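# Seat the upright loose cup on the empty fixture plug

## Task

Find the free cup whose wide end faces up, flip it so the wide end points down, and push it fully onto the uncovered plug of the fixture that holds no cup. Every cup already sitting on another fixture must still be seated there when you finish, and the hand must have released the cup.

## Robot and tools

Robot: two arms, left_arm and right_arm. Each carries a five-digit-style hand (index, middle, ring, thumb): a right hand on right_arm and its mirror image on left_arm. Calibrated bases in the scene frame: left_arm at (-0.056, +0.463, 0) m, right_arm at (-0.042, -0.343, 0) m, both turned only slightly about z. A camera stand sits behind the arms. Loose objects may get an occasional small push from outside.

Scene frame: origin at table-top height, halfway between the nominal bases. +z is up, +x points out over the table, +y is toward left_arm. Image left/right does not match arm names. Reported hand positions (m), quat_wxyz and velocities are in this frame and may be a few cm off.

Hand point axes (right hand): +z runs along straight fingers toward the tips, +y leaves the palm face, +x crosses the palm away from the thumb. On the left hand +x points toward the thumb. A rigid mast behind the palm, near the wrist, can strike things.

The row of 48 numbers, each in [-1, 1], covers both arms even if one is idle: left dx, dy, dz, rx, ry, rz; then 16 left-hand slots; left current_limit, speed; then the same 24 for the right arm. Pose numbers are an offset, not a pose: they count from that arm's Hand target as it stood when the action or move began, along scene axes, with rotation about the Hand target position. 1.0 equals 0.6 m or 180 degrees; rx, ry, rz form one rotation vector. Every row in an action counts from that same start, so sending an offset again moves further. All six at 0 asks again for the current Hand target. Orientation commands get clipped to 32 degrees from the measured orientation per step.

Hand slots: only the first 4 are used, as grasp numbers a, b, c, d (each -1 to +1); the other 12 must be exactly 0 or the row is rejected. a curls index and middle at the outer joints; b bends all three fingers at the knuckle; c brings the thumb in front of the palm and the index toward it; d curls the ring finger. All four 0 is the open hand. These are goals, so to hold a grip repeat your last a, b, c, d. current_limit maps -1..+1 to 0..550 mA (never below 11); speed sets motor speed to (speed+1)/2 of 8.5 rad/s. They start at +0.4 and -0.6 and stay as last sent. A motor grips harder the further its goal lies past the object's surface.

Tools:
- execute_actions(actions, cameras): actions is a list of actions; each action is up to 15 rows, one per 1/30 s step, a short one repeating its last row. Images return only when actions is [] or cameras requests them.
- move(target, speed, blend, stop_force, zero, blocking, cameras): target is one 48-number row or up to 15 rows; every row's offsets count from the same starting Hand targets. Straight-line paths, ending together, at least 0.5 s, capped at 10 s. speed in m/s, 0.002 to 3.6, default 0.25 (turning up to twice that in rad/s); one value or one per target. blend in m rounds corners in a list (0 = stop at each). stop_force in N, 3 to 120, ends an arm's path when its wrist sensor feels that much push against the motion; unreliable for light loose items or while the hand rotates; omit it when backing off a contact. zero (only with stop_force) re-zeros the sensor first, default true. blocking=false returns early (not allowed with stop_force). Adds a "move:" line: done, off_target, moving, held, fault, plus limits=paced (pose clipped) or limits=held (steps withheld).
- wait(seconds 0 to 10, cameras): let time pass holding commands.
- stop(cameras): brake a running move.
- zoom_image(camera, region [x0, y0, x1, y1] in pixels, max 504 by 504): closer look at the newest image of cam_high, cam_left_wrist or cam_right_wrist (each 896x504).
- zero_wrist_force(arm): subtract the present force/torque reading from later ones.
- finished_scene(scene=1): end for good.

Results: Hand target (last commanded pose, base for the next offsets), end_effector_position etc., joint positions and torques, hand_goal, hand_measured, hand_current_ma, hand_state per motor (moving, goal, blocked, overload), hand_current_limit, hand_speed, wrist force and torque in the end effector's axes plus the peak since last shown, motor temperatures, and warnings such as MOTOR HOT or HAND FAULT. A hand often rests short of its Hand target; send the gap as an offset. Camera calibration (K, distortion, world-to-camera) is provided for each camera.

Avoid: pressing hard; arms are stiff and a target slightly past firm contact can trigger a fault. Around 150 N outside force or wrist torque near 17 N m stops an arm for 10 s. Arm-to-arm contact or one hand gripping the other can fail the scene. Motors drawing 495 mA or more for 5 s shut down; sustained loads heat motors, and 85 °C brakes the arm. Don't drop cups, release them moving, slam fixed things, or let anything leave the table. Keep hand paths away from the arm's own base. After a HAND FAULT line, the rest of that reply's robot calls are skipped.

Each tool is called as name([rows], argument=value, ...), one row to a line, values as JSON.

## Session

execute_actions(actions=[])

Scene clock: 0.00 s.
left_arm: end_effector_position=(+0.6362, +0.5092, +0.1125) hand_goal=(-0.754, +0.000, -0.576, -0.696, -0.754, +0.000, -0.576, -0.696, -0.754, +0.000, -0.576, -0.696, -0.714, -0.678, -0.226, -0.168) hand_measured=(-0.754, +0.000, -0.576, -0.696, -0.754, +0.000, -0.576, -0.696, -0.754, +0.000, -0.576, -0.696, -0.714, -0.678, -0.226, -0.168) hand_current_ma=(+0, +0, +0, +0, +0, +0, +0, +0, +0, +0, +0, +0, +0, +0, +0, +0) hand_state=(goal, goal, goal, goal, goal, goal, goal, goal, goal, goal, goal, goal, goal, goal, goal, goal) hand_current_limit=0.40 hand_speed=-0.60 end_effector_quat_wxyz=(+0.269, +0.524, +0.718, -0.372) | right_arm: end_effector_position=(+0.6732, -0.0876, +0.3806) hand_goal=(-0.754, +0.000, -0.576, -0.696, -0.754, +0.000, -0.576, -0.696, -0.754, +0.000, -0.576, -0.696, -0.714, -0.678, -0.226, -0.168) hand_measured=(-0.754, +0.000, -0.576, -0.696, -0.754, +0.000, -0.576, -0.696, -0.754, +0.000, -0.576, -0.696, -0.714, -0.678, -0.226, -0.168) hand_current_ma=(+0, +0, +0, +0, +0, +0, +0, +0, +0, +0, +0, +0, +0, +0, +0, +0) hand_state=(goal, goal, goal, goal, goal, goal, goal, goal, goal, goal, goal, goal, goal, goal, goal, goal) hand_current_limit=0.40 hand_speed=-0.60 end_effector_quat_wxyz=(+0.462, +0.232, +0.615, +0.596)
Joint positions: left_arm=[3.713 -2.097 -1.544 -1.691 0.791 0.48] | right_arm=[0.021 -0.79 1.664 -4.175 -1.038 -0.218]
Joint velocities: within noise
Joint torques (N m): no reading
Motor temperatures (°C): left_arm=[34 30 28 32 37 35] | right_arm=[28 29 27 32 40 33]
Wrist force (N): no reading
Wrist torque (N m): no reading
Wrist force, peak (N): no reading
Hand target: left_arm +0.6362, +0.5092, +0.1125; +0.269, +0.524, +0.718, -0.372 | right_arm +0.6732, -0.0876, +0.3806; +0.462, +0.232, +0.615, +0.596

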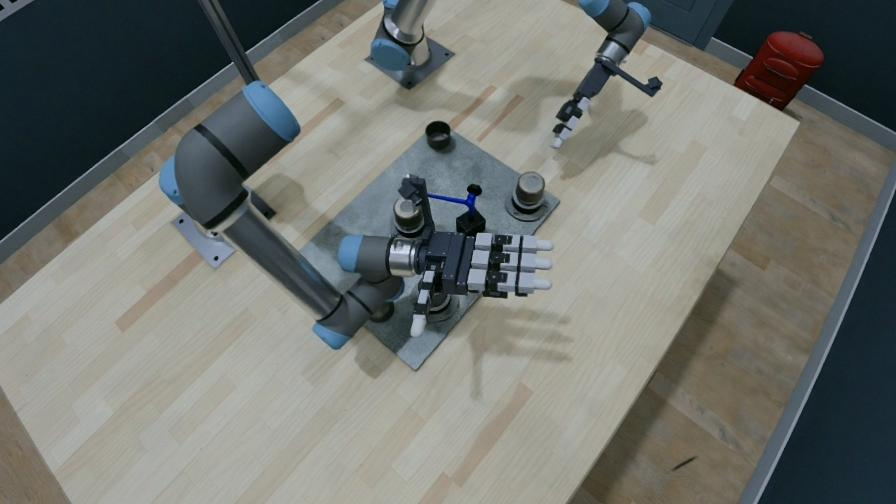

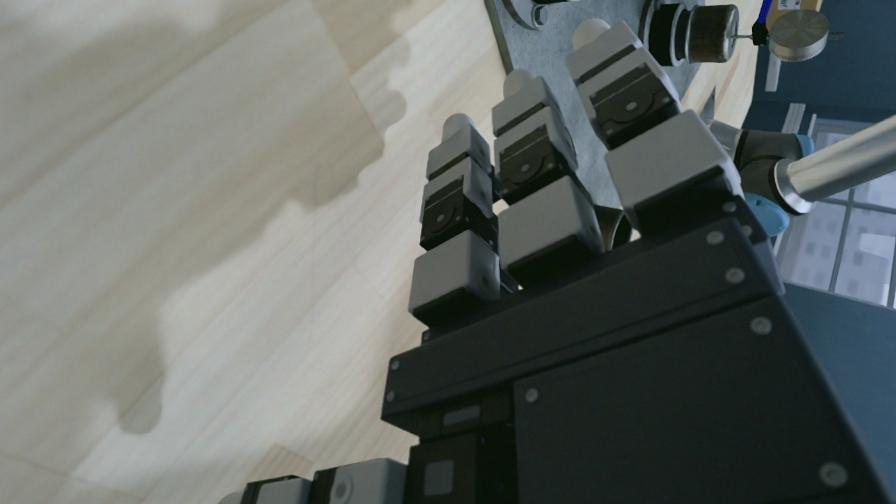

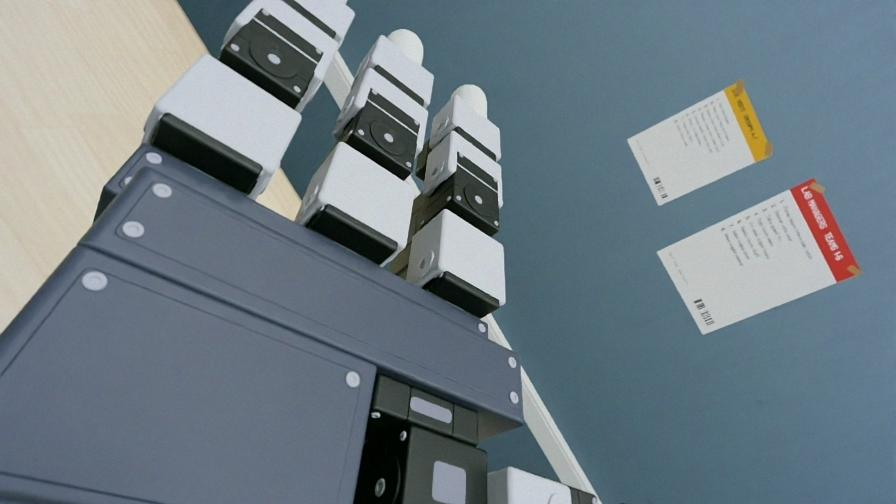

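zoom_image(camera="cam_high", region=[340, 90, 600, 370])

zoom_image(camera="cam_left_wrist", region=[480, 0, 896, 270])

Scaled by 1.800 from the camera's 896x504 image, which has a finer 1280x720 frame.

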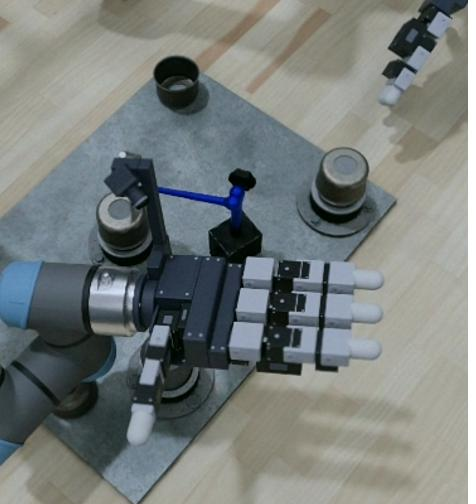

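Scaled by 1.212 from the camera's 896x504 image, which has a finer 1280x720 frame.

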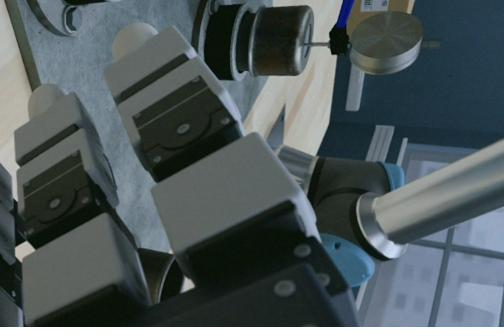

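move(target=[0,0,0,0,0,0,0,0,0,0,0,0,0,0,0,0,0,0,0,0,0,0,0.4,-0.6,-0.25,-0.4,0.1,0,0,0,0,0,0,0,0,0,0,0,0,0,0,0,0,0,0,0,0.4,-0.6], speed=0.4, cameras=["cam_high"])

Scene clock: 235.83 s.
left_arm: end_effector_position=(+0.6362, +0.5092, +0.1125) hand_goal=(-0.750, +0.000, -0.580, -0.700, -0.750, +0.000, -0.580, -0.700, -0.750, +0.000, -0.580, -0.700, -0.710, -0.680, -0.230, -0.170) hand_measured=(-0.750, +0.000, -0.576, -0.696, -0.750, +0.000, -0.576, -0.696, -0.750, +0.000, -0.576, -0.698, -0.710, -0.678, -0.226, -0.168) hand_current_ma=(+0, +0, +1, +1, +0, +0, +1, +1, +0, +0, +1, +1, +0, +1, +3, +1) hand_state=(goal, goal, goal, goal, goal, goal, goal, goal, goal, goal, goal, goal, goal, goal, goal, goal) hand_current_limit=0.40 hand_speed=-0.60 end_effector_quat_wxyz=(+0.269, +0.524, +0.718, -0.372) | right_arm: end_effector_position=(+0.5232, -0.3275, +0.4406) hand_goal=(-0.750, +0.000, -0.580, -0.700, -0.750, +0.000, -0.580, -0.700, -0.750, +0.000, -0.580, -0.700, -0.710, -0.680, -0.230, -0.170) hand_measured=(-0.762, +0.000, -0.580, -0.698, -0.762, +0.000, -0.580, -0.698, -0.762, +0.000, -0.580, -0.698, -0.722, -0.678, -0.230, -0.168) hand_current_ma=(-19, +0, +0, +2, -20, +0, +0, +2, -20, +0, +0, +2, -19, +3, +1, +2) hand_state=(goal, goal, goal, goal, goal, goal, goal, goal, goal, goal, goal, goal, goal, goal, goal, goal) hand_current_limit=0.40 hand_speed=-0.60 end_effector_quat_wxyz=(+0.462, +0.232, +0.615, +0.596)
Joint positions: left_arm=[3.713 -2.097 -1.544 -1.691 0.791 0.48] | right_arm=[-0.59 -1.136 2.092 -4.423 -0.442 -0.004]
Joint torques (N m): left_arm=[0.63 41.87 19.38 1.16 -1.02 -0.25] | right_arm=[-9.73 -33.17 -25.52 -2.4 1.53 1.02]
Wrist force (N): left_arm=[-0.1 -0.1 0.1] | right_arm=[0.0 -0.4 0.0]
Wrist torque (N m): left_arm=[-0.02 0.01 -0.01] | right_arm=[-0.04 -0.01 -0.02]
Wrist force, peak (N): left_arm=[-0.2 -0.5 0.2] | right_arm=[-1.2 0.6 -1.5]
Hand target: left_arm +0.6362, +0.5092, +0.1125; +0.269, +0.524, +0.718, -0.372 | right_arm +0.5232, -0.3276, +0.4406; +0.462, +0.232, +0.615, +0.596
Off the commanded pose: left_arm 0.000 m, 0 deg | right_arm 0.000 m, 0 deg.
move: done
Images, in order (width x height): cam_high 896x504.

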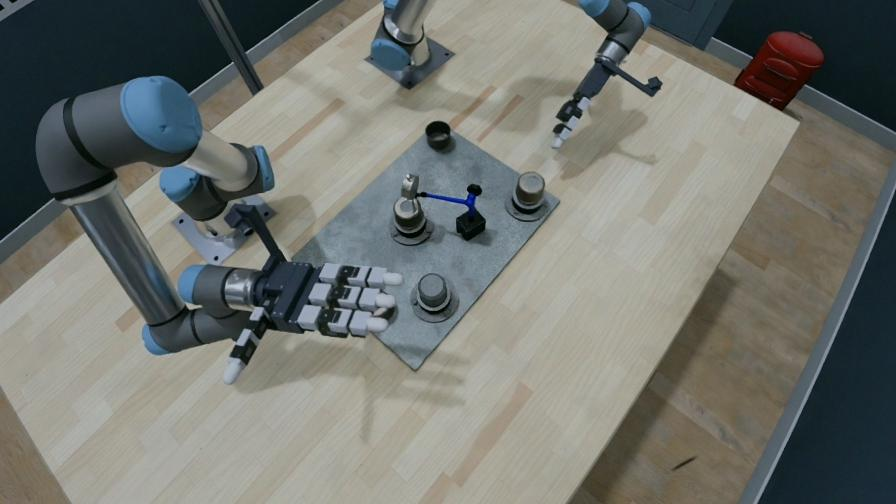

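zoom_image(camera="cam_high", region=[380, 110, 480, 190])

zoom_image(camera="cam_high", region=[370, 160, 570, 370])

Scaled by 5.040 from the camera's 896x504 image, which has a finer 1280x720 frame.

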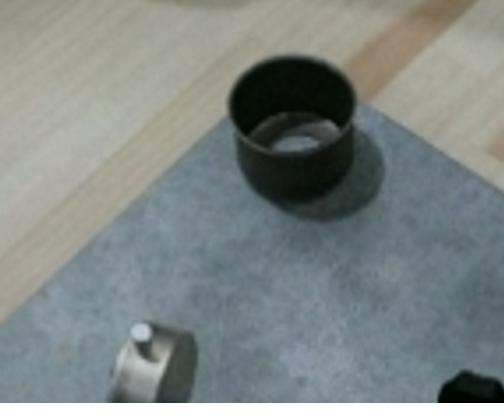

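Scaled by 2.400 from the camera's 896x504 image, which has a finer 1280x720 frame.

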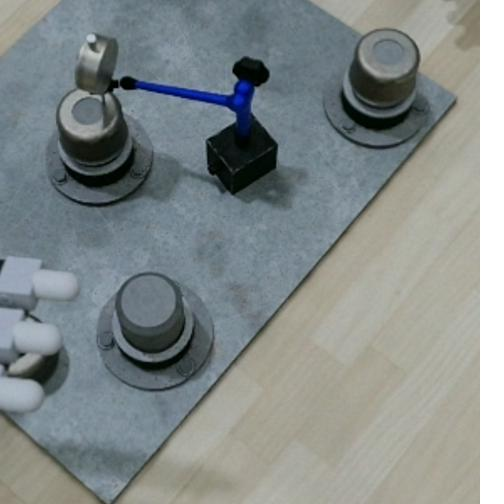

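move([
  [0,0,0,0,0,0,0,0,0,0,0,0,0,0,0,0,0,0,0,0,0,0,0.4,-0.6,-0.2387,0.496,0.0157,-0.3107,-0.3238,-0.0119,0.2,0.1,0.75,0,0,0,0,0,0,0,0,0,0,0,0,0,0.4,-0.3],
  [0,0,0,0,0,0,0,0,0,0,0,0,0,0,0,0,0,0,0,0,0,0,0.4,-0.6,-0.4,0.8793,-0.1677,-0.6213,-0.6475,-0.0238,0.2,0.1,0.75,0,0,0,0,0,0,0,0,0,0,0,0,0,0.4,-0.3],
], speed=0.4, blend=0.06, cameras=["cam_high","cam_right_wrist"])

Scene clock: 541.73 s.
left_arm: end_effector_position=(+0.6362, +0.5092, +0.1125) hand_goal=(-0.750, +0.000, -0.580, -0.700, -0.750, +0.000, -0.580, -0.700, -0.750, +0.000, -0.580, -0.700, -0.710, -0.680, -0.230, -0.170) hand_measured=(-0.750, +0.000, -0.576, -0.696, -0.750, +0.000, -0.576, -0.696, -0.750, +0.000, -0.576, -0.698, -0.710, -0.678, -0.226, -0.168) hand_current_ma=(+0, +0, +1, +1, +0, +0, +1, +1, +0, +0, +1, +1, +0, +1, +3, +1) hand_state=(goal, goal, goal, goal, goal, goal, goal, goal, goal, goal, goal, goal, goal, goal, goal, goal) hand_current_limit=0.40 hand_speed=-0.60 end_effector_quat_wxyz=(+0.269, +0.524, +0.718, -0.372) | right_arm: end_effector_position=(+0.2832, +0.2000, +0.3400) hand_goal=(-0.372, +0.000, -0.018, -0.530, -0.526, +0.000, -0.240, -0.636, -0.808, +0.000, -0.580, -0.700, +0.544, -0.680, -0.042, -0.048) hand_measured=(-0.366, +0.000, -0.020, -0.532, -0.518, +0.002, -0.240, -0.638, -0.800, +0.002, -0.580, -0.698, +0.548, -0.678, -0.044, -0.050) hand_current_ma=(+9, +0, -1, -3, +11, +1, +0, -2, +12, +1, +0, +2, +6, +1, -2, -2) hand_state=(goal, goal, goal, goal, goal, goal, goal, goal, goal, goal, goal, goal, goal, goal, goal, goal) hand_current_limit=0.40 hand_speed=-0.30 end_effector_quat_wxyz=(+0.686, -0.687, +0.170, -0.172)
Joint positions: left_arm=[3.713 -2.097 -1.544 -1.691 0.791 0.48] | right_arm=[0.621 -1.371 2.074 -3.844 -1.1 -3.145]
Joint torques (N m): left_arm=[0.35 41.66 18.88 1.18 -1.19 -0.14] | right_arm=[3.29 -18.62 -31.98 0.5 -1.92 -1.47]
Wrist force (N): left_arm=[0.1 -0.1 -0.1] | right_arm=[1.0 0.0 -1.2]
Wrist torque (N m): left_arm=[0.01 -0.02 0.01] | right_arm=[0.17 0.02 0.30]
Wrist force, peak (N): left_arm=[0.2 -0.1 -0.5] | right_arm=[2.1 0.7 -0.3]
Hand target: left_arm +0.6362, +0.5092, +0.1125; +0.269, +0.524, +0.718, -0.372 | right_arm +0.2832, +0.2000, +0.3400; +0.686, -0.687, +0.170, -0.172
Off the commanded pose: left_arm 0.000 m, 0 deg | right_arm 0.000 m, 0 deg.
move: done
camera_calibration:
cam_right_wrist: T_world_to_cam=[[-0.660511, 0.403922, -0.632908, 0.357143], [-0.746357, -0.444971, 0.494926, 0.0778745], [-0.0817147, 0.79928, 0.595378, -0.219389], [0, 0, 0, 1]] pos_world=[0.276092, 0.0657475, 0.318116]
Images, in order (width x height): cam_high 896x504, cam_right_wrist 896x504.

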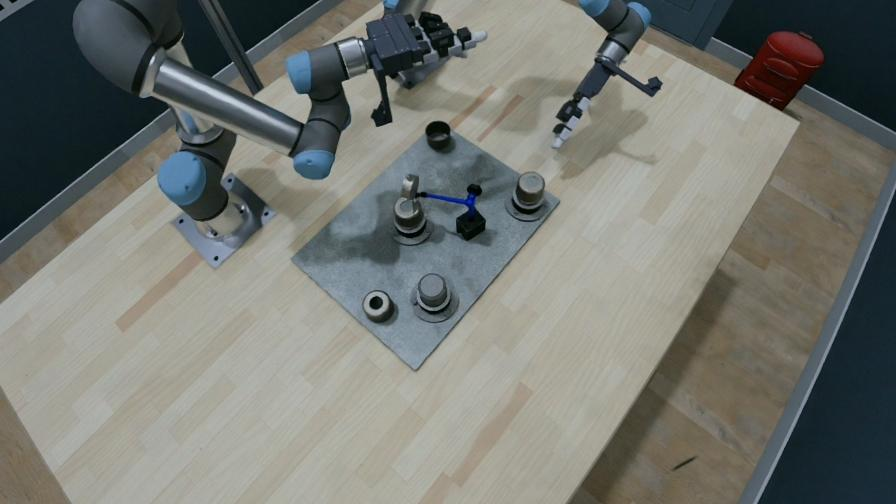

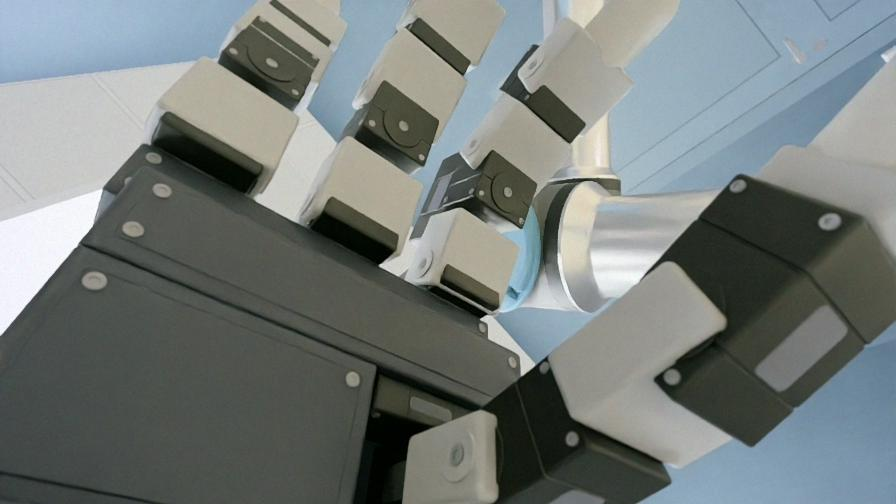

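zoom_image(camera="cam_high", region=[350, 60, 550, 180])

zoom_image(camera="cam_high", region=[340, 170, 500, 350])

Scaled by 2.520 from the camera's 896x504 image, which has a finer 1280x720 frame.

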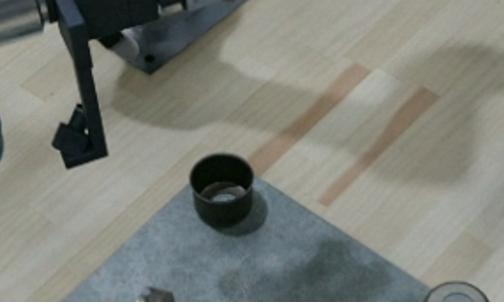

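Scaled by 2.800 from the camera's 896x504 image, which has a finer 1280x720 frame.

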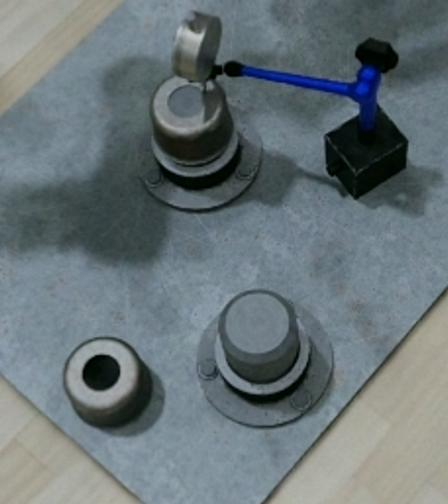

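zoom_image(camera="cam_high", region=[340, 0, 500, 130])

Scaled by 3.150 from the camera's 896x504 image, which has a finer 1280x720 frame.

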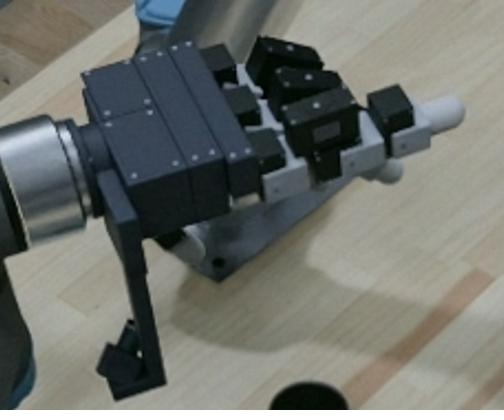

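move(target=[0,0,0,0,0,0,0,0,0,0,0,0,0,0,0,0,0,0,0,0,0,0,0.4,-0.6,0,0.0893,-0.3167,0,0,0,0.2,0.1,0.75,0,0,0,0,0,0,0,0,0,0,0,0,0,0.4,-0.3], speed=0.3, cameras=["cam_high","cam_right_wrist"])

zoom_image(camera="cam_high", region=[370, 50, 510, 170])

Scene clock: 575.93 s.
left_arm: end_effector_position=(+0.6362, +0.5092, +0.1125) hand_goal=(-0.750, +0.000, -0.580, -0.700, -0.750, +0.000, -0.580, -0.700, -0.750, +0.000, -0.580, -0.700, -0.710, -0.680, -0.230, -0.170) hand_measured=(-0.750, +0.000, -0.576, -0.696, -0.750, +0.000, -0.576, -0.696, -0.750, +0.000, -0.576, -0.698, -0.710, -0.678, -0.226, -0.168) hand_current_ma=(+0, +0, +1, +1, +0, +0, +1, +1, +0, +0, +1, +1, +0, +1, +3, +1) hand_state=(goal, goal, goal, goal, goal, goal, goal, goal, goal, goal, goal, goal, goal, goal, goal, goal) hand_current_limit=0.40 hand_speed=-0.60 end_effector_quat_wxyz=(+0.269, +0.524, +0.718, -0.372) | right_arm: end_effector_position=(+0.2832, +0.2535, +0.1500) hand_goal=(-0.372, +0.000, -0.018, -0.530, -0.526, +0.000, -0.240, -0.636, -0.808, +0.000, -0.580, -0.700, +0.544, -0.680, -0.042, -0.048) hand_measured=(-0.366, +0.000, -0.020, -0.532, -0.518, +0.002, -0.240, -0.638, -0.798, +0.002, -0.580, -0.698, +0.548, -0.678, -0.044, -0.050) hand_current_ma=(+10, +0, -1, -3, +13, +1, +0, -2, +15, +1, +0, +2, +5, +1, -2, -2) hand_state=(goal, goal, goal, goal, goal, goal, goal, goal, goal, goal, goal, goal, goal, goal, goal, goal) hand_current_limit=0.40 hand_speed=-0.30 end_effector_quat_wxyz=(+0.686, -0.687, +0.170, -0.172)
Joint positions: left_arm=[3.713 -2.097 -1.544 -1.691 0.791 0.48] | right_arm=[0.725 -0.889 2.033 -4.284 -1.203 -3.145]
Joint torques (N m): left_arm=[0.22 41.45 19 0.92 -1.16 -0.3] | right_arm=[7.02 -32.46 -26.44 -4.52 -2.11 0.98]
Wrist force (N): left_arm=[0.0 0.0 -0.4] | right_arm=[1.0 -0.2 -1.4]
Wrist torque (N m): left_arm=[0.03 -0.02 0.01] | right_arm=[0.16 0.04 0.28]
Wrist force, peak (N): left_arm=[0.0 0.0 -0.4] | right_arm=[1.2 -2.0 -1.7]
Hand target: left_arm +0.6362, +0.5092, +0.1125; +0.269, +0.524, +0.718, -0.372 | right_arm +0.2832, +0.2536, +0.1500; +0.686, -0.687, +0.170, -0.172
Off the commanded pose: left_arm 0.000 m, 0 deg | right_arm 0.000 m, 0 deg.
move: done
camera_calibration:
cam_right_wrist: T_world_to_cam=[[-0.660472, 0.403857, -0.63299, 0.215248], [-0.746391, -0.44488, 0.494957, 0.195756], [-0.0817132, 0.799363, 0.595266, -0.149105], [0, 0, 0, 1]] pos_world=[0.276092, 0.119348, 0.128116]
Images, in order (width x height): cam_high 896x504, cam_right_wrist 896x504.

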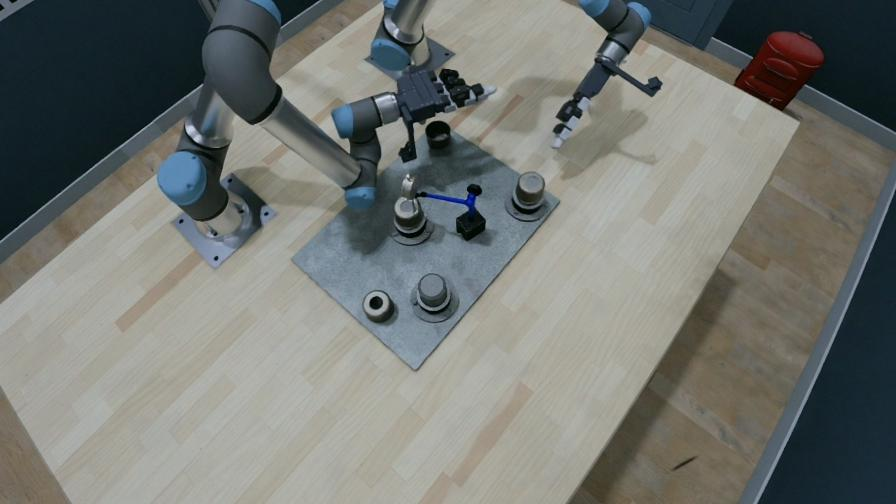

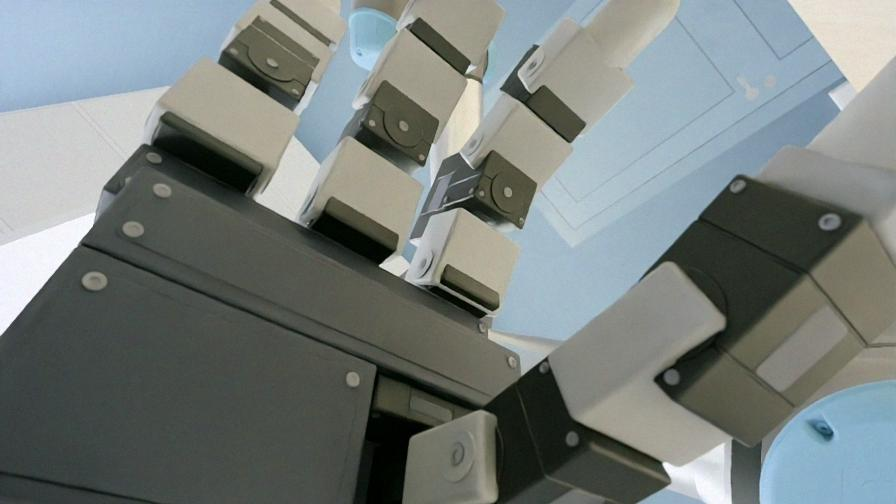

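Scaled by 3.600 from the camera's 896x504 image, which has a finer 1280x720 frame.

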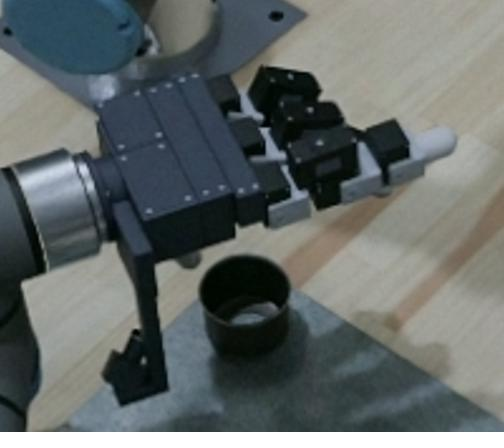

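move([
  [0,0,0,0,0,0,0,0,0,0,0,0,0,0,0,0,0,0,0,0,0,0,0.4,-0.6,-0.0128,-0.0015,0,0,0,0,0.15,0.05,0.75,0,0,0,0,0,0,0,0,0,0,0,0,0,0.4,-0.3],
  [0,0,0,0,0,0,0,0,0,0,0,0,0,0,0,0,0,0,0,0,0,0,0.4,-0.6,-0.0128,-0.0015,-0.12,0,0,0,0.15,0.05,0.75,0,0,0,0,0,0,0,0,0,0,0,0,0,0.4,-0.3],
], speed=0.1, stop_force=8, cameras=["cam_high","cam_right_wrist"])

zoom_image(camera="cam_high", region=[370, 70, 510, 190])

Scene clock: 618.07 s.
left_arm: end_effector_position=(+0.6362, +0.5092, +0.1125) hand_goal=(-0.750, +0.000, -0.580, -0.700, -0.750, +0.000, -0.580, -0.700, -0.750, +0.000, -0.580, -0.700, -0.710, -0.680, -0.230, -0.170) hand_measured=(-0.750, +0.000, -0.576, -0.696, -0.750, +0.000, -0.576, -0.696, -0.750, +0.000, -0.576, -0.698, -0.710, -0.678, -0.226, -0.168) hand_current_ma=(+0, +0, +1, +1, +0, +0, +1, +1, +0, +0, +1, +1, +0, +1, +3, +1) hand_state=(goal, goal, goal, goal, goal, goal, goal, goal, goal, goal, goal, goal, goal, goal, goal, goal) hand_current_limit=0.40 hand_speed=-0.60 end_effector_quat_wxyz=(+0.269, +0.524, +0.718, -0.372) | right_arm: end_effector_position=(+0.2754, +0.2525, +0.0809) hand_goal=(-0.436, +0.000, -0.048, -0.568, -0.626, +0.000, -0.330, -0.708, -0.878, +0.000, -0.580, -0.696, +0.550, -0.680, -0.042, -0.046) hand_measured=(-0.420, +0.000, -0.042, -0.566, -0.608, +0.002, -0.324, -0.706, -0.858, +0.002, -0.580, -0.698, +0.548, -0.678, -0.046, -0.048) hand_current_ma=(+33, +0, +7, +3, +39, +1, +8, +3, +41, +1, +1, -1, -1, +1, -5, -4) hand_state=(goal, goal, goal, goal, goal, goal, goal, goal, goal, goal, goal, goal, goal, goal, goal, goal) hand_current_limit=0.40 hand_speed=-0.30 end_effector_quat_wxyz=(+0.685, -0.687, +0.170, -0.172)
Joint positions: left_arm=[3.713 -2.097 -1.544 -1.691 0.791 0.48] | right_arm=[0.735 -0.724 2.019 -4.435 -1.214 -3.145]
Joint torques (N m): left_arm=[-0.21 41.86 18.8 1.19 -1.23 -0.23] | right_arm=[-2.76 -38.82 -8.44 -1.92 0.02 0]
Wrist force (N): left_arm=[-0.1 -0.1 0.0] | right_arm=[0.8 -0.4 -1.4]
Wrist torque (N m): left_arm=[-0.01 0.01 -0.01] | right_arm=[0.12 0.05 0.26]
Wrist force, peak (N): left_arm=[-0.4 -0.1 -0.2] | right_arm=[1.9 -0.7 -1.0]
Hand target: left_arm +0.6362, +0.5092, +0.1125; +0.269, +0.524, +0.718, -0.372 | right_arm +0.2754, +0.2525, +0.0809; +0.685, -0.687, +0.170, -0.172 (not the last commanded pose)
Off the commanded pose: left_arm 0.000 m, 0 deg | right_arm 0.003 m, 0 deg.
FORCE FAULT: contact force on the right arm reached its limit, and that arm stopped. The contact can be on any part of that arm, not only on its tool. That arm's remaining commands of this call were not run. That arm is still stopped at the end of this call. That arm stays stopped for about 10 more seconds. Until then a move that you send moves the other arm only, and its call returns only when the move has ended. Once the stop has ended, the next robot result says so. If the stop ends while you think or write, that arm runs what you send next, counted from a new Hand target: where the arm stands when the stop ends. While its stop runs, that arm, its gripper or tool too, takes no new command. Until it ends, the stop uses up actions while you think or wait. An arm that is not stopped still takes commands.
move: fault (right_arm)
camera_calibration:
cam_right_wrist: T_world_to_cam=[[-0.660698, 0.403342, -0.633083, 0.166991], [-0.746213, -0.444487, 0.495577, 0.223467], [-0.0815104, 0.799842, 0.594651, -0.107867], [0, 0, 0, 1]] pos_world=[0.268293, 0.11825, 0.0591173]
Images, in order (width x height): cam_high 896x504, cam_right_wrist 896x504.

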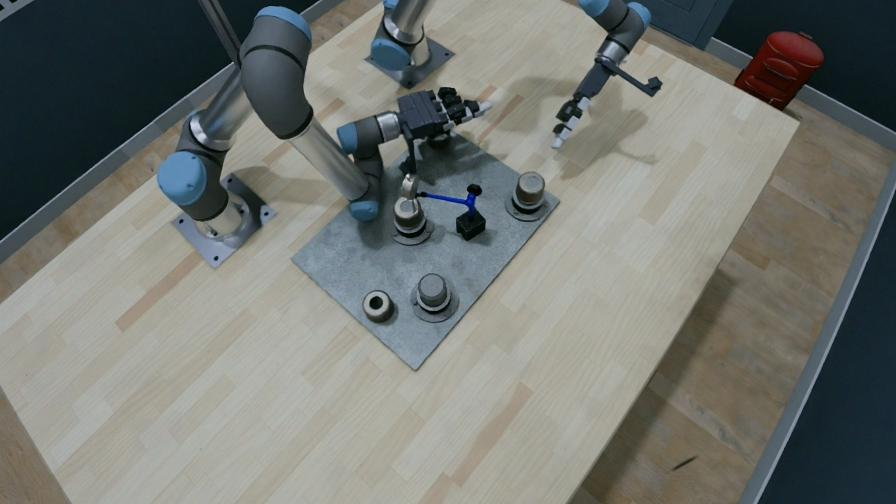

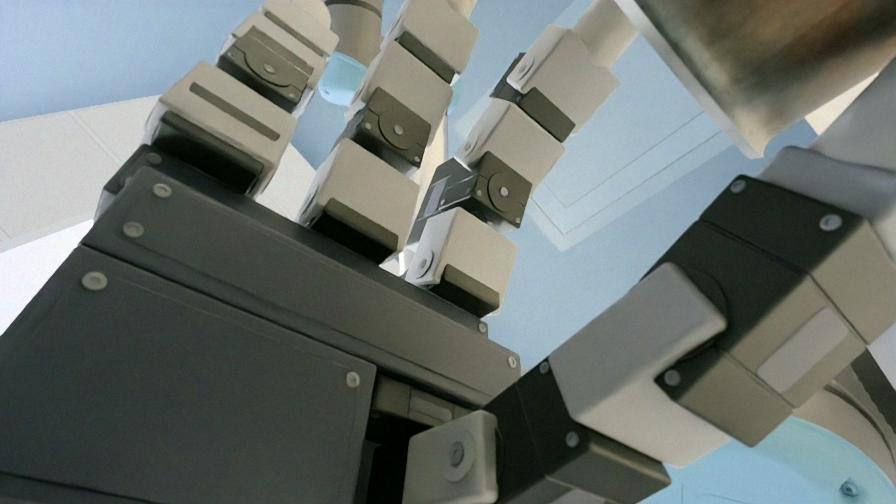

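Scaled by 3.600 from the camera's 896x504 image, which has a finer 1280x720 frame.

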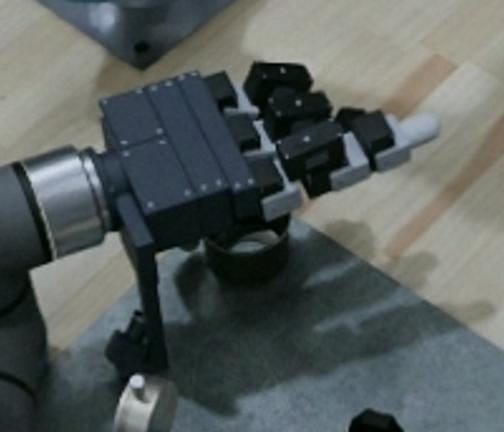

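move([
  [0,0,0,0,0,0,0,0,0,0,0,0,0,0,0,0,0,0,0,0,0,0,0.4,-0.6,0,0,0.4167,0,0,0,0.15,0.05,0.75,0,0,0,0,0,0,0,0,0,0,0,0,0,0.4,-0.3],
  [0,0,0,0,0,0,0,0,0,0,0,0,0,0,0,0,0,0,0,0,0,0,0.4,-0.6,0.4543,-0.3958,0.7817,0,0,-0.0111,0.15,0.05,0.75,0,0,0,0,0,0,0,0,0,0,0,0,0,0.4,-0.3],
], speed=0.35, blend=0.05, cameras=["cam_high"])

zoom_image(camera="cam_high", region=[380, 110, 480, 190])

Scene clock: 759.60 s.
left_arm: end_effector_position=(+0.6362, +0.5092, +0.1125) hand_goal=(-0.750, +0.000, -0.580, -0.700, -0.750, +0.000, -0.580, -0.700, -0.750, +0.000, -0.580, -0.700, -0.710, -0.680, -0.230, -0.170) hand_measured=(-0.750, +0.000, -0.576, -0.696, -0.750, +0.000, -0.576, -0.696, -0.750, +0.000, -0.576, -0.698, -0.710, -0.678, -0.226, -0.168) hand_current_ma=(+0, +0, +1, +1, +0, +0, +1, +1, +0, +0, +1, +1, +0, +1, +3, +1) hand_state=(goal, goal, goal, goal, goal, goal, goal, goal, goal, goal, goal, goal, goal, goal, goal, goal) hand_current_limit=0.40 hand_speed=-0.60 end_effector_quat_wxyz=(+0.269, +0.524, +0.718, -0.372) | right_arm: end_effector_position=(+0.5479, +0.0150, +0.5498) hand_goal=(-0.436, +0.000, -0.048, -0.568, -0.626, +0.000, -0.330, -0.708, -0.878, +0.000, -0.580, -0.696, +0.550, -0.680, -0.042, -0.046) hand_measured=(-0.420, +0.000, -0.042, -0.566, -0.608, +0.002, -0.324, -0.706, -0.858, +0.002, -0.580, -0.698, +0.550, -0.678, -0.046, -0.048) hand_current_ma=(+33, +0, +7, +3, +39, +1, +8, +3, +41, +1, +1, -1, -1, +1, -5, -4) hand_state=(goal, goal, goal, goal, goal, goal, goal, goal, goal, goal, goal, goal, goal, goal, goal, goal) hand_current_limit=0.40 hand_speed=-0.30 end_effector_quat_wxyz=(+0.682, -0.684, +0.182, -0.184)
Joint positions: left_arm=[3.713 -2.097 -1.544 -1.691 0.791 0.48] | right_arm=[0.038 -1.313 1.41 -3.235 -0.552 -3.147]
Joint torques (N m): left_arm=[0.18 42.21 19 1.11 -1.42 -0.12] | right_arm=[-10.22 -26.56 -34.97 1.12 2.16 -1]
Wrist force (N): left_arm=[0.0 -0.3 0.0] | right_arm=[1.4 -0.4 -1.4]
Wrist torque (N m): left_arm=[-0.03 0.00 0.00] | right_arm=[0.13 -0.02 0.31]
Wrist force, peak (N): left_arm=[0.0 0.3 -0.5] | right_arm=[2.6 -0.5 -2.0]
Hand target: left_arm +0.6362, +0.5092, +0.1125; +0.269, +0.524, +0.718, -0.372 | right_arm +0.5480, +0.0150, +0.5499; +0.682, -0.684, +0.182, -0.184
Off the commanded pose: left_arm 0.000 m, 0 deg | right_arm 0.000 m, 0 deg.
FORCE FAULT, CONTINUED: the right arm's stop, for the force fault that an earlier result reported, is over. The rest of the stop counts as 19 of the actions that you can send in this scene. The stop ended before this call began, so that arm ran this call's commands, counted from a new Hand target: where the arm stood when the stop ended.
move: done
Images, in order (width x height): cam_high 896x504.

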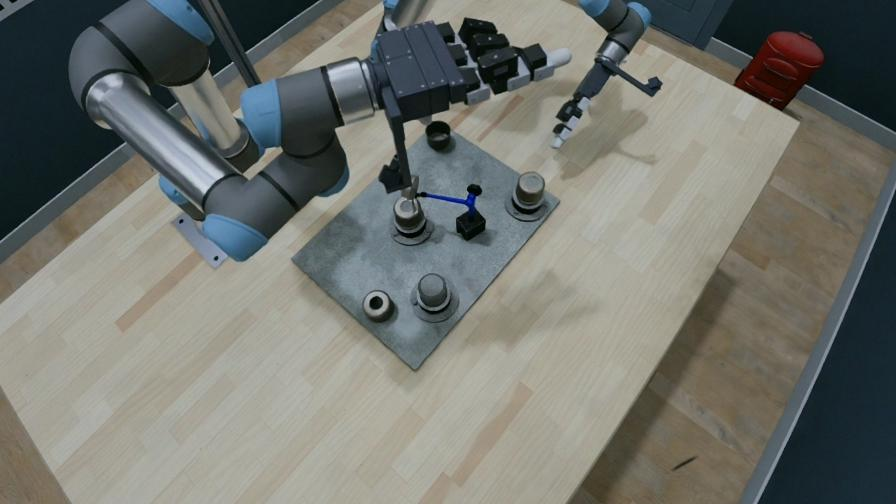

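Scaled by 5.040 from the camera's 896x504 image, which has a finer 1280x720 frame.

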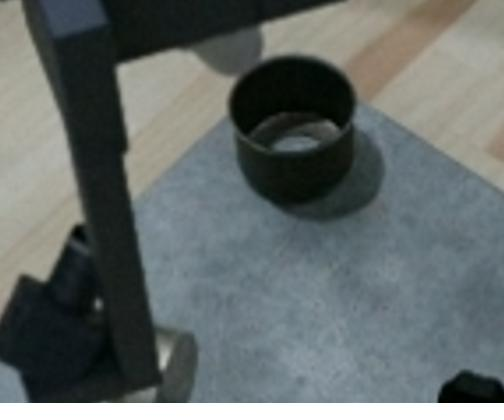

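move([
  [0,0,0,0,0,0,0,0,0,0,0,0,0,0,0,0,0,0,0,0,0,0,0.4,-0.6,-0.045,0,-0.16,-0.0095,0.2498,0,0.15,0.05,0.75,0,0,0,0,0,0,0,0,0,0,0,0,0,0.4,-0.3],
  [0,0,0,0,0,0,0,0,0,0,0,0,0,0,0,0,0,0,0,0,0,0,0.4,-0.6,-0.1917,0,-0.2417,-0.019,0.4996,0,0.15,0.05,0.75,0,0,0,0,0,0,0,0,0,0,0,0,0,0.4,-0.3],
  [0,0,0,0,0,0,0,0,0,0,0,0,0,0,0,0,0,0,0,0,0,0,0.4,-0.6,-0.3517,0,-0.1967,-0.0285,0.7493,0,0.15,0.05,0.75,0,0,0,0,0,0,0,0,0,0,0,0,0,0.4,-0.3],
  [0,0,0,0,0,0,0,0,0,0,0,0,0,0,0,0,0,0,0,0,0,0,0.4,-0.6,-0.4333,0,-0.05,-0.0378,0.994,0,0.15,0.05,0.75,0,0,0,0,0,0,0,0,0,0,0,0,0,0.4,-0.3],
], speed=0.4, blend=0.04, cameras=["cam_high"])

Scene clock: 781.23 s.
left_arm: end_effector_position=(+0.6362, +0.5092, +0.1125) hand_goal=(-0.750, +0.000, -0.580, -0.700, -0.750, +0.000, -0.580, -0.700, -0.750, +0.000, -0.580, -0.700, -0.710, -0.680, -0.230, -0.170) hand_measured=(-0.750, +0.000, -0.576, -0.696, -0.750, +0.000, -0.576, -0.696, -0.750, +0.000, -0.576, -0.698, -0.710, -0.678, -0.226, -0.168) hand_current_ma=(+0, +0, +1, +1, +0, +0, +1, +1, +0, +0, +1, +1, +0, +1, +3, +1) hand_state=(goal, goal, goal, goal, goal, goal, goal, goal, goal, goal, goal, goal, goal, goal, goal, goal) hand_current_limit=0.40 hand_speed=-0.60 end_effector_quat_wxyz=(+0.269, +0.524, +0.718, -0.372) | right_arm: end_effector_position=(+0.2880, +0.0150, +0.5199) hand_goal=(-0.436, +0.000, -0.048, -0.568, -0.626, +0.000, -0.330, -0.708, -0.878, +0.000, -0.580, -0.696, +0.550, -0.680, -0.042, -0.046) hand_measured=(-0.442, +0.000, -0.048, -0.566, -0.634, +0.002, -0.330, -0.706, -0.886, +0.002, -0.580, -0.698, +0.552, -0.678, -0.042, -0.048) hand_current_ma=(-10, +0, +1, +2, -12, +1, +0, +2, -11, +1, +0, -1, +3, +1, +1, -1) hand_state=(goal, goal, goal, goal, goal, goal, goal, goal, goal, goal, goal, goal, goal, goal, goal, goal) hand_current_limit=0.40 hand_speed=-0.30 end_effector_quat_wxyz=(-0.202, -0.215, +0.676, +0.675)
Joint positions: left_arm=[3.713 -2.097 -1.544 -1.691 0.791 0.48] | right_arm=[0.059 -1.432 1.553 -0.135 -0.549 -3.147]
Joint torques (N m): left_arm=[0.52 42.27 18.87 1.12 -1.48 -0.24] | right_arm=[6.51 -18.43 -7.6 3.37 2.2 -1.73]
Wrist force (N): left_arm=[0.1 0.0 -0.2] | right_arm=[0.3 -0.2 -0.4]
Wrist torque (N m): left_arm=[0.01 -0.02 0.01] | right_arm=[0.01 -0.04 0.01]
Wrist force, peak (N): left_arm=[-0.4 0.1 -0.1] | right_arm=[-1.2 -1.5 -1.1]
Hand target: left_arm +0.6362, +0.5092, +0.1125; +0.269, +0.524, +0.718, -0.372 | right_arm +0.2880, +0.0150, +0.5199; -0.202, -0.215, +0.676, +0.675
Off the commanded pose: left_arm 0.000 m, 0 deg | right_arm 0.000 m, 0 deg.
move: done
Images, in order (width x height): cam_high 896x504.

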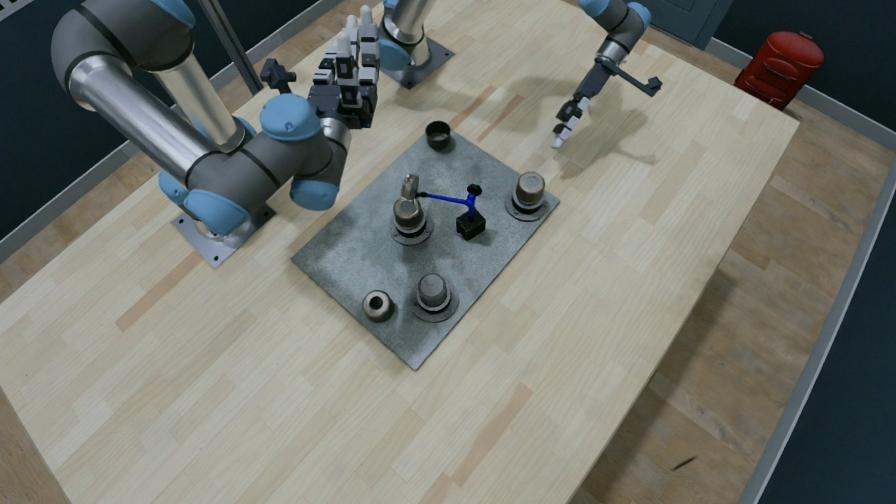

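move([
  [0,0,0,0,0,0,0,0,0,0,0,0,0,0,0,0,0,0,0,0,0,0,0.4,-0.6,0.3283,0.0433,0,0,0,-0.25,0.15,0.05,0.75,0,0,0,0,0,0,0,0,0,0,0,0,0,0.4,-0.3],
  [0,0,0,0,0,0,0,0,0,0,0,0,0,0,0,0,0,0,0,0,0,0,0.4,-0.6,0.5917,-0.1583,0,0,0,-0.5,0.15,0.05,0.75,0,0,0,0,0,0,0,0,0,0,0,0,0,0.4,-0.3],
  [0,0,0,0,0,0,0,0,0,0,0,0,0,0,0,0,0,0,0,0,0,0,0.4,-0.6,0.4533,-0.0583,-0.0833,0.1409,0.5258,-0.3849,0.15,0.05,0.75,0,0,0,0,0,0,0,0,0,0,0,0,0,0.4,-0.3],
  [0,0,0,0,0,0,0,0,0,0,0,0,0,0,0,0,0,0,0,0,0,0,0.4,-0.6,-0.021,0.3958,-0.3333,-0.0174,0.9998,0,0.15,0.05,0.75,0,0,0,0,0,0,0,0,0,0,0,0,0,0.4,-0.3],
], speed=0.4, blend=0.04, cameras=["cam_high"])

zoom_image(camera="cam_high", region=[340, 0, 520, 160])

Scene clock: 814.93 s.
left_arm: end_effector_position=(+0.6362, +0.5092, +0.1125) hand_goal=(-0.750, +0.000, -0.580, -0.700, -0.750, +0.000, -0.580, -0.700, -0.750, +0.000, -0.580, -0.700, -0.710, -0.680, -0.230, -0.170) hand_measured=(-0.750, +0.000, -0.576, -0.696, -0.750, +0.000, -0.576, -0.696, -0.750, +0.000, -0.576, -0.698, -0.710, -0.678, -0.226, -0.168) hand_current_ma=(+0, +0, +1, +1, +0, +0, +1, +1, +0, +0, +1, +1, +0, +1, +3, +1) hand_state=(goal, goal, goal, goal, goal, goal, goal, goal, goal, goal, goal, goal, goal, goal, goal, goal) hand_current_limit=0.40 hand_speed=-0.60 end_effector_quat_wxyz=(+0.269, +0.524, +0.718, -0.372) | right_arm: end_effector_position=(+0.2754, +0.2525, +0.3199) hand_goal=(-0.436, +0.000, -0.048, -0.568, -0.626, +0.000, -0.330, -0.708, -0.878, +0.000, -0.580, -0.696, +0.550, -0.680, -0.042, -0.046) hand_measured=(-0.430, -0.002, -0.048, -0.566, -0.618, -0.002, -0.330, -0.706, -0.870, -0.002, -0.580, -0.698, +0.548, -0.680, -0.042, -0.048) hand_current_ma=(+9, -1, +1, +2, +12, -1, +0, +2, +13, -1, +0, -1, -3, +1, +1, -1) hand_state=(goal, goal, goal, goal, goal, goal, goal, goal, goal, goal, goal, goal, goal, goal, goal, goal) hand_current_limit=0.40 hand_speed=-0.30 end_effector_quat_wxyz=(+0.680, -0.678, +0.190, -0.203)
Joint positions: left_arm=[3.713 -2.097 -1.544 -1.691 0.791 0.48] | right_arm=[0.776 -1.48 1.691 -0.219 1.33 -0.015]
Joint torques (N m): left_arm=[0.71 42.59 19.04 0.98 -1.62 -0.04] | right_arm=[8.13 -19.78 -8.94 -4.31 1.88 1.6]
Wrist force (N): left_arm=[-0.1 0.2 -0.1] | right_arm=[0.9 -0.1 -1.3]
Wrist torque (N m): left_arm=[0.03 0.00 -0.01] | right_arm=[0.15 0.03 0.21]
Wrist force, peak (N): left_arm=[-0.4 -0.2 -0.2] | right_arm=[2.2 -0.5 -2.1]
Hand target: left_arm +0.6362, +0.5092, +0.1125; +0.269, +0.524, +0.718, -0.372 | right_arm +0.2754, +0.2525, +0.3199; +0.680, -0.678, +0.190, -0.203
Off the commanded pose: left_arm 0.000 m, 0 deg | right_arm 0.000 m, 0 deg.
move: done
Images, in order (width x height): cam_high 896x504.

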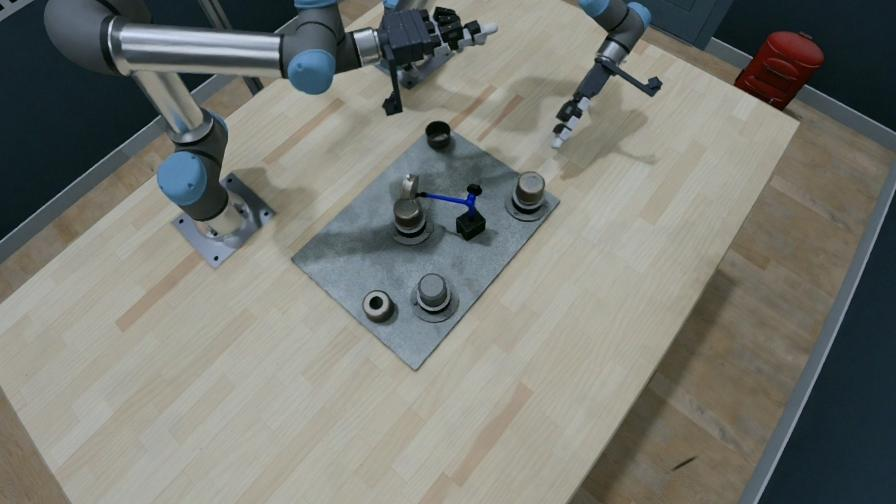

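Scaled by 2.800 from the camera's 896x504 image, which has a finer 1280x720 frame.

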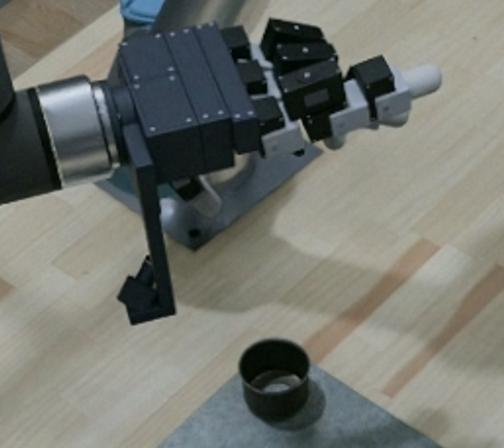

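move(target=[0,0,0,0,0,0,0,0,0,0,0,0,0,0,0,0,0,0,0,0,0,0,0.4,-0.6,0.0043,0.0085,-0.3,0,0,0,0.15,0.05,0.75,0,0,0,0,0,0,0,0,0,0,0,0,0,0.4,-0.3], speed=0.3, cameras=["cam_high","cam_right_wrist"])

zoom_image(camera="cam_high", region=[380, 60, 500, 170])

Scene clock: 846.67 s.
left_arm: end_effector_position=(+0.6362, +0.5092, +0.1125) hand_goal=(-0.750, +0.000, -0.580, -0.700, -0.750, +0.000, -0.580, -0.700, -0.750, +0.000, -0.580, -0.700, -0.710, -0.680, -0.230, -0.170) hand_measured=(-0.750, +0.000, -0.576, -0.696, -0.750, +0.000, -0.576, -0.696, -0.750, +0.000, -0.576, -0.698, -0.710, -0.678, -0.226, -0.168) hand_current_ma=(+0, +0, +1, +1, +0, +0, +1, +1, +0, +0, +1, +1, +0, +1, +3, +1) hand_state=(goal, goal, goal, goal, goal, goal, goal, goal, goal, goal, goal, goal, goal, goal, goal, goal) hand_current_limit=0.40 hand_speed=-0.60 end_effector_quat_wxyz=(+0.269, +0.524, +0.718, -0.372) | right_arm: end_effector_position=(+0.2780, +0.2576, +0.1399) hand_goal=(-0.436, +0.000, -0.048, -0.568, -0.626, +0.000, -0.330, -0.708, -0.878, +0.000, -0.580, -0.696, +0.550, -0.680, -0.042, -0.046) hand_measured=(-0.428, -0.002, -0.048, -0.566, -0.618, -0.002, -0.330, -0.706, -0.868, -0.002, -0.580, -0.698, +0.548, -0.680, -0.042, -0.048) hand_current_ma=(+11, -1, +1, +2, +15, -1, +0, +2, +15, -1, +0, -1, -3, +1, +0, -1) hand_state=(goal, goal, goal, goal, goal, goal, goal, goal, goal, goal, goal, goal, goal, goal, goal, goal) hand_current_limit=0.40 hand_speed=-0.30 end_effector_quat_wxyz=(+0.680, -0.678, +0.190, -0.203)
Joint positions: left_arm=[3.713 -2.097 -1.544 -1.691 0.791 0.48] | right_arm=[0.78 -1.278 1.956 -0.685 1.335 -0.015]
Joint torques (N m): left_arm=[-0.18 42.96 18.42 1.01 -1.54 -0.1] | right_arm=[6.27 -23.85 -5.62 -4.46 1.89 1.26]
Wrist force (N): left_arm=[-0.2 0.1 0.1] | right_arm=[1.1 -0.3 -1.7]
Wrist torque (N m): left_arm=[0.01 0.03 -0.02] | right_arm=[0.16 0.02 0.23]
Wrist force, peak (N): left_arm=[0.2 0.4 0.3] | right_arm=[1.4 1.7 -1.3]
Hand target: left_arm +0.6362, +0.5092, +0.1125; +0.269, +0.524, +0.718, -0.372 | right_arm +0.2780, +0.2576, +0.1399; +0.680, -0.678, +0.190, -0.203
Off the commanded pose: left_arm 0.000 m, 0 deg | right_arm 0.000 m, 0 deg.
move: done
camera_calibration:
cam_right_wrist: T_world_to_cam=[[-0.617403, 0.452408, -0.643537, 0.180786], [-0.786058, -0.386446, 0.482465, 0.196372], [-0.0304216, 0.803733, 0.594212, -0.161999], [0, 0, 0, 1]] pos_world=[0.26105, 0.124302, 0.117861]
Images, in order (width x height): cam_high 896x504, cam_right_wrist 896x504.

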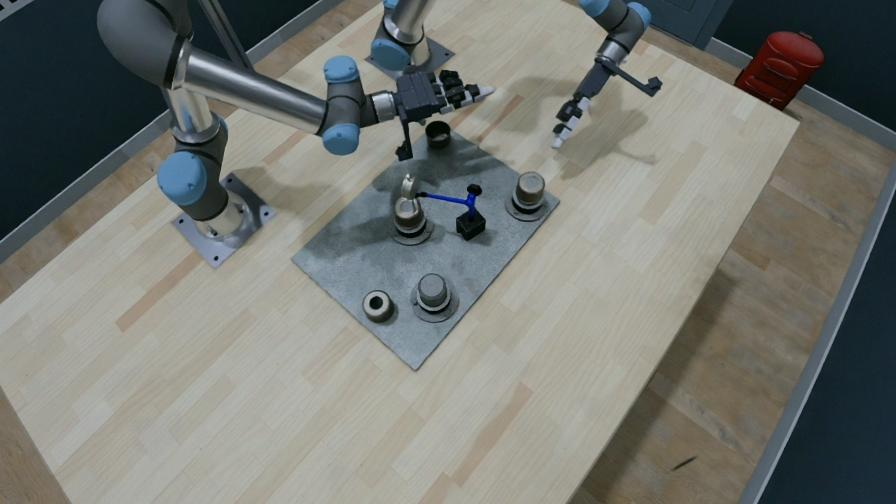

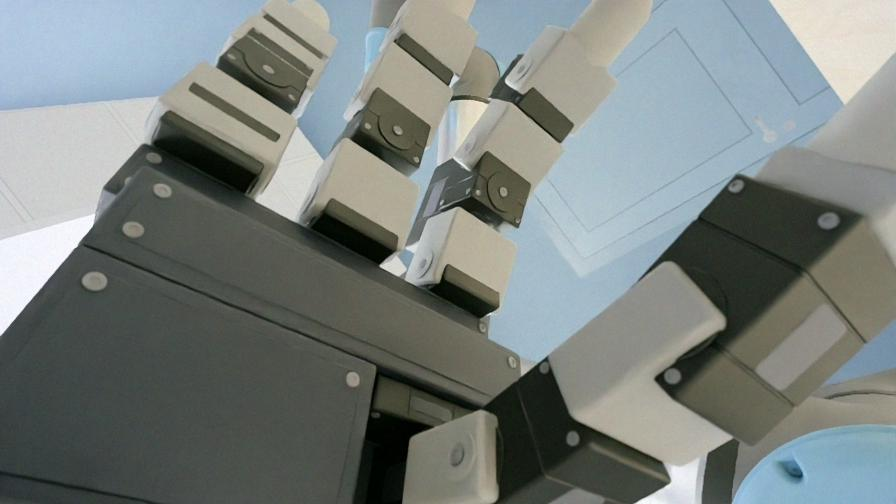

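Scaled by 4.200 from the camera's 896x504 image, which has a finer 1280x720 frame.

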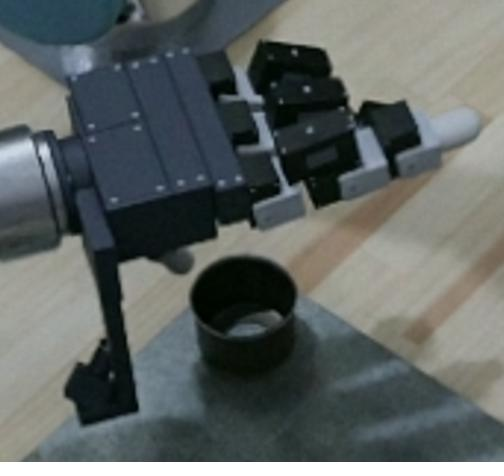

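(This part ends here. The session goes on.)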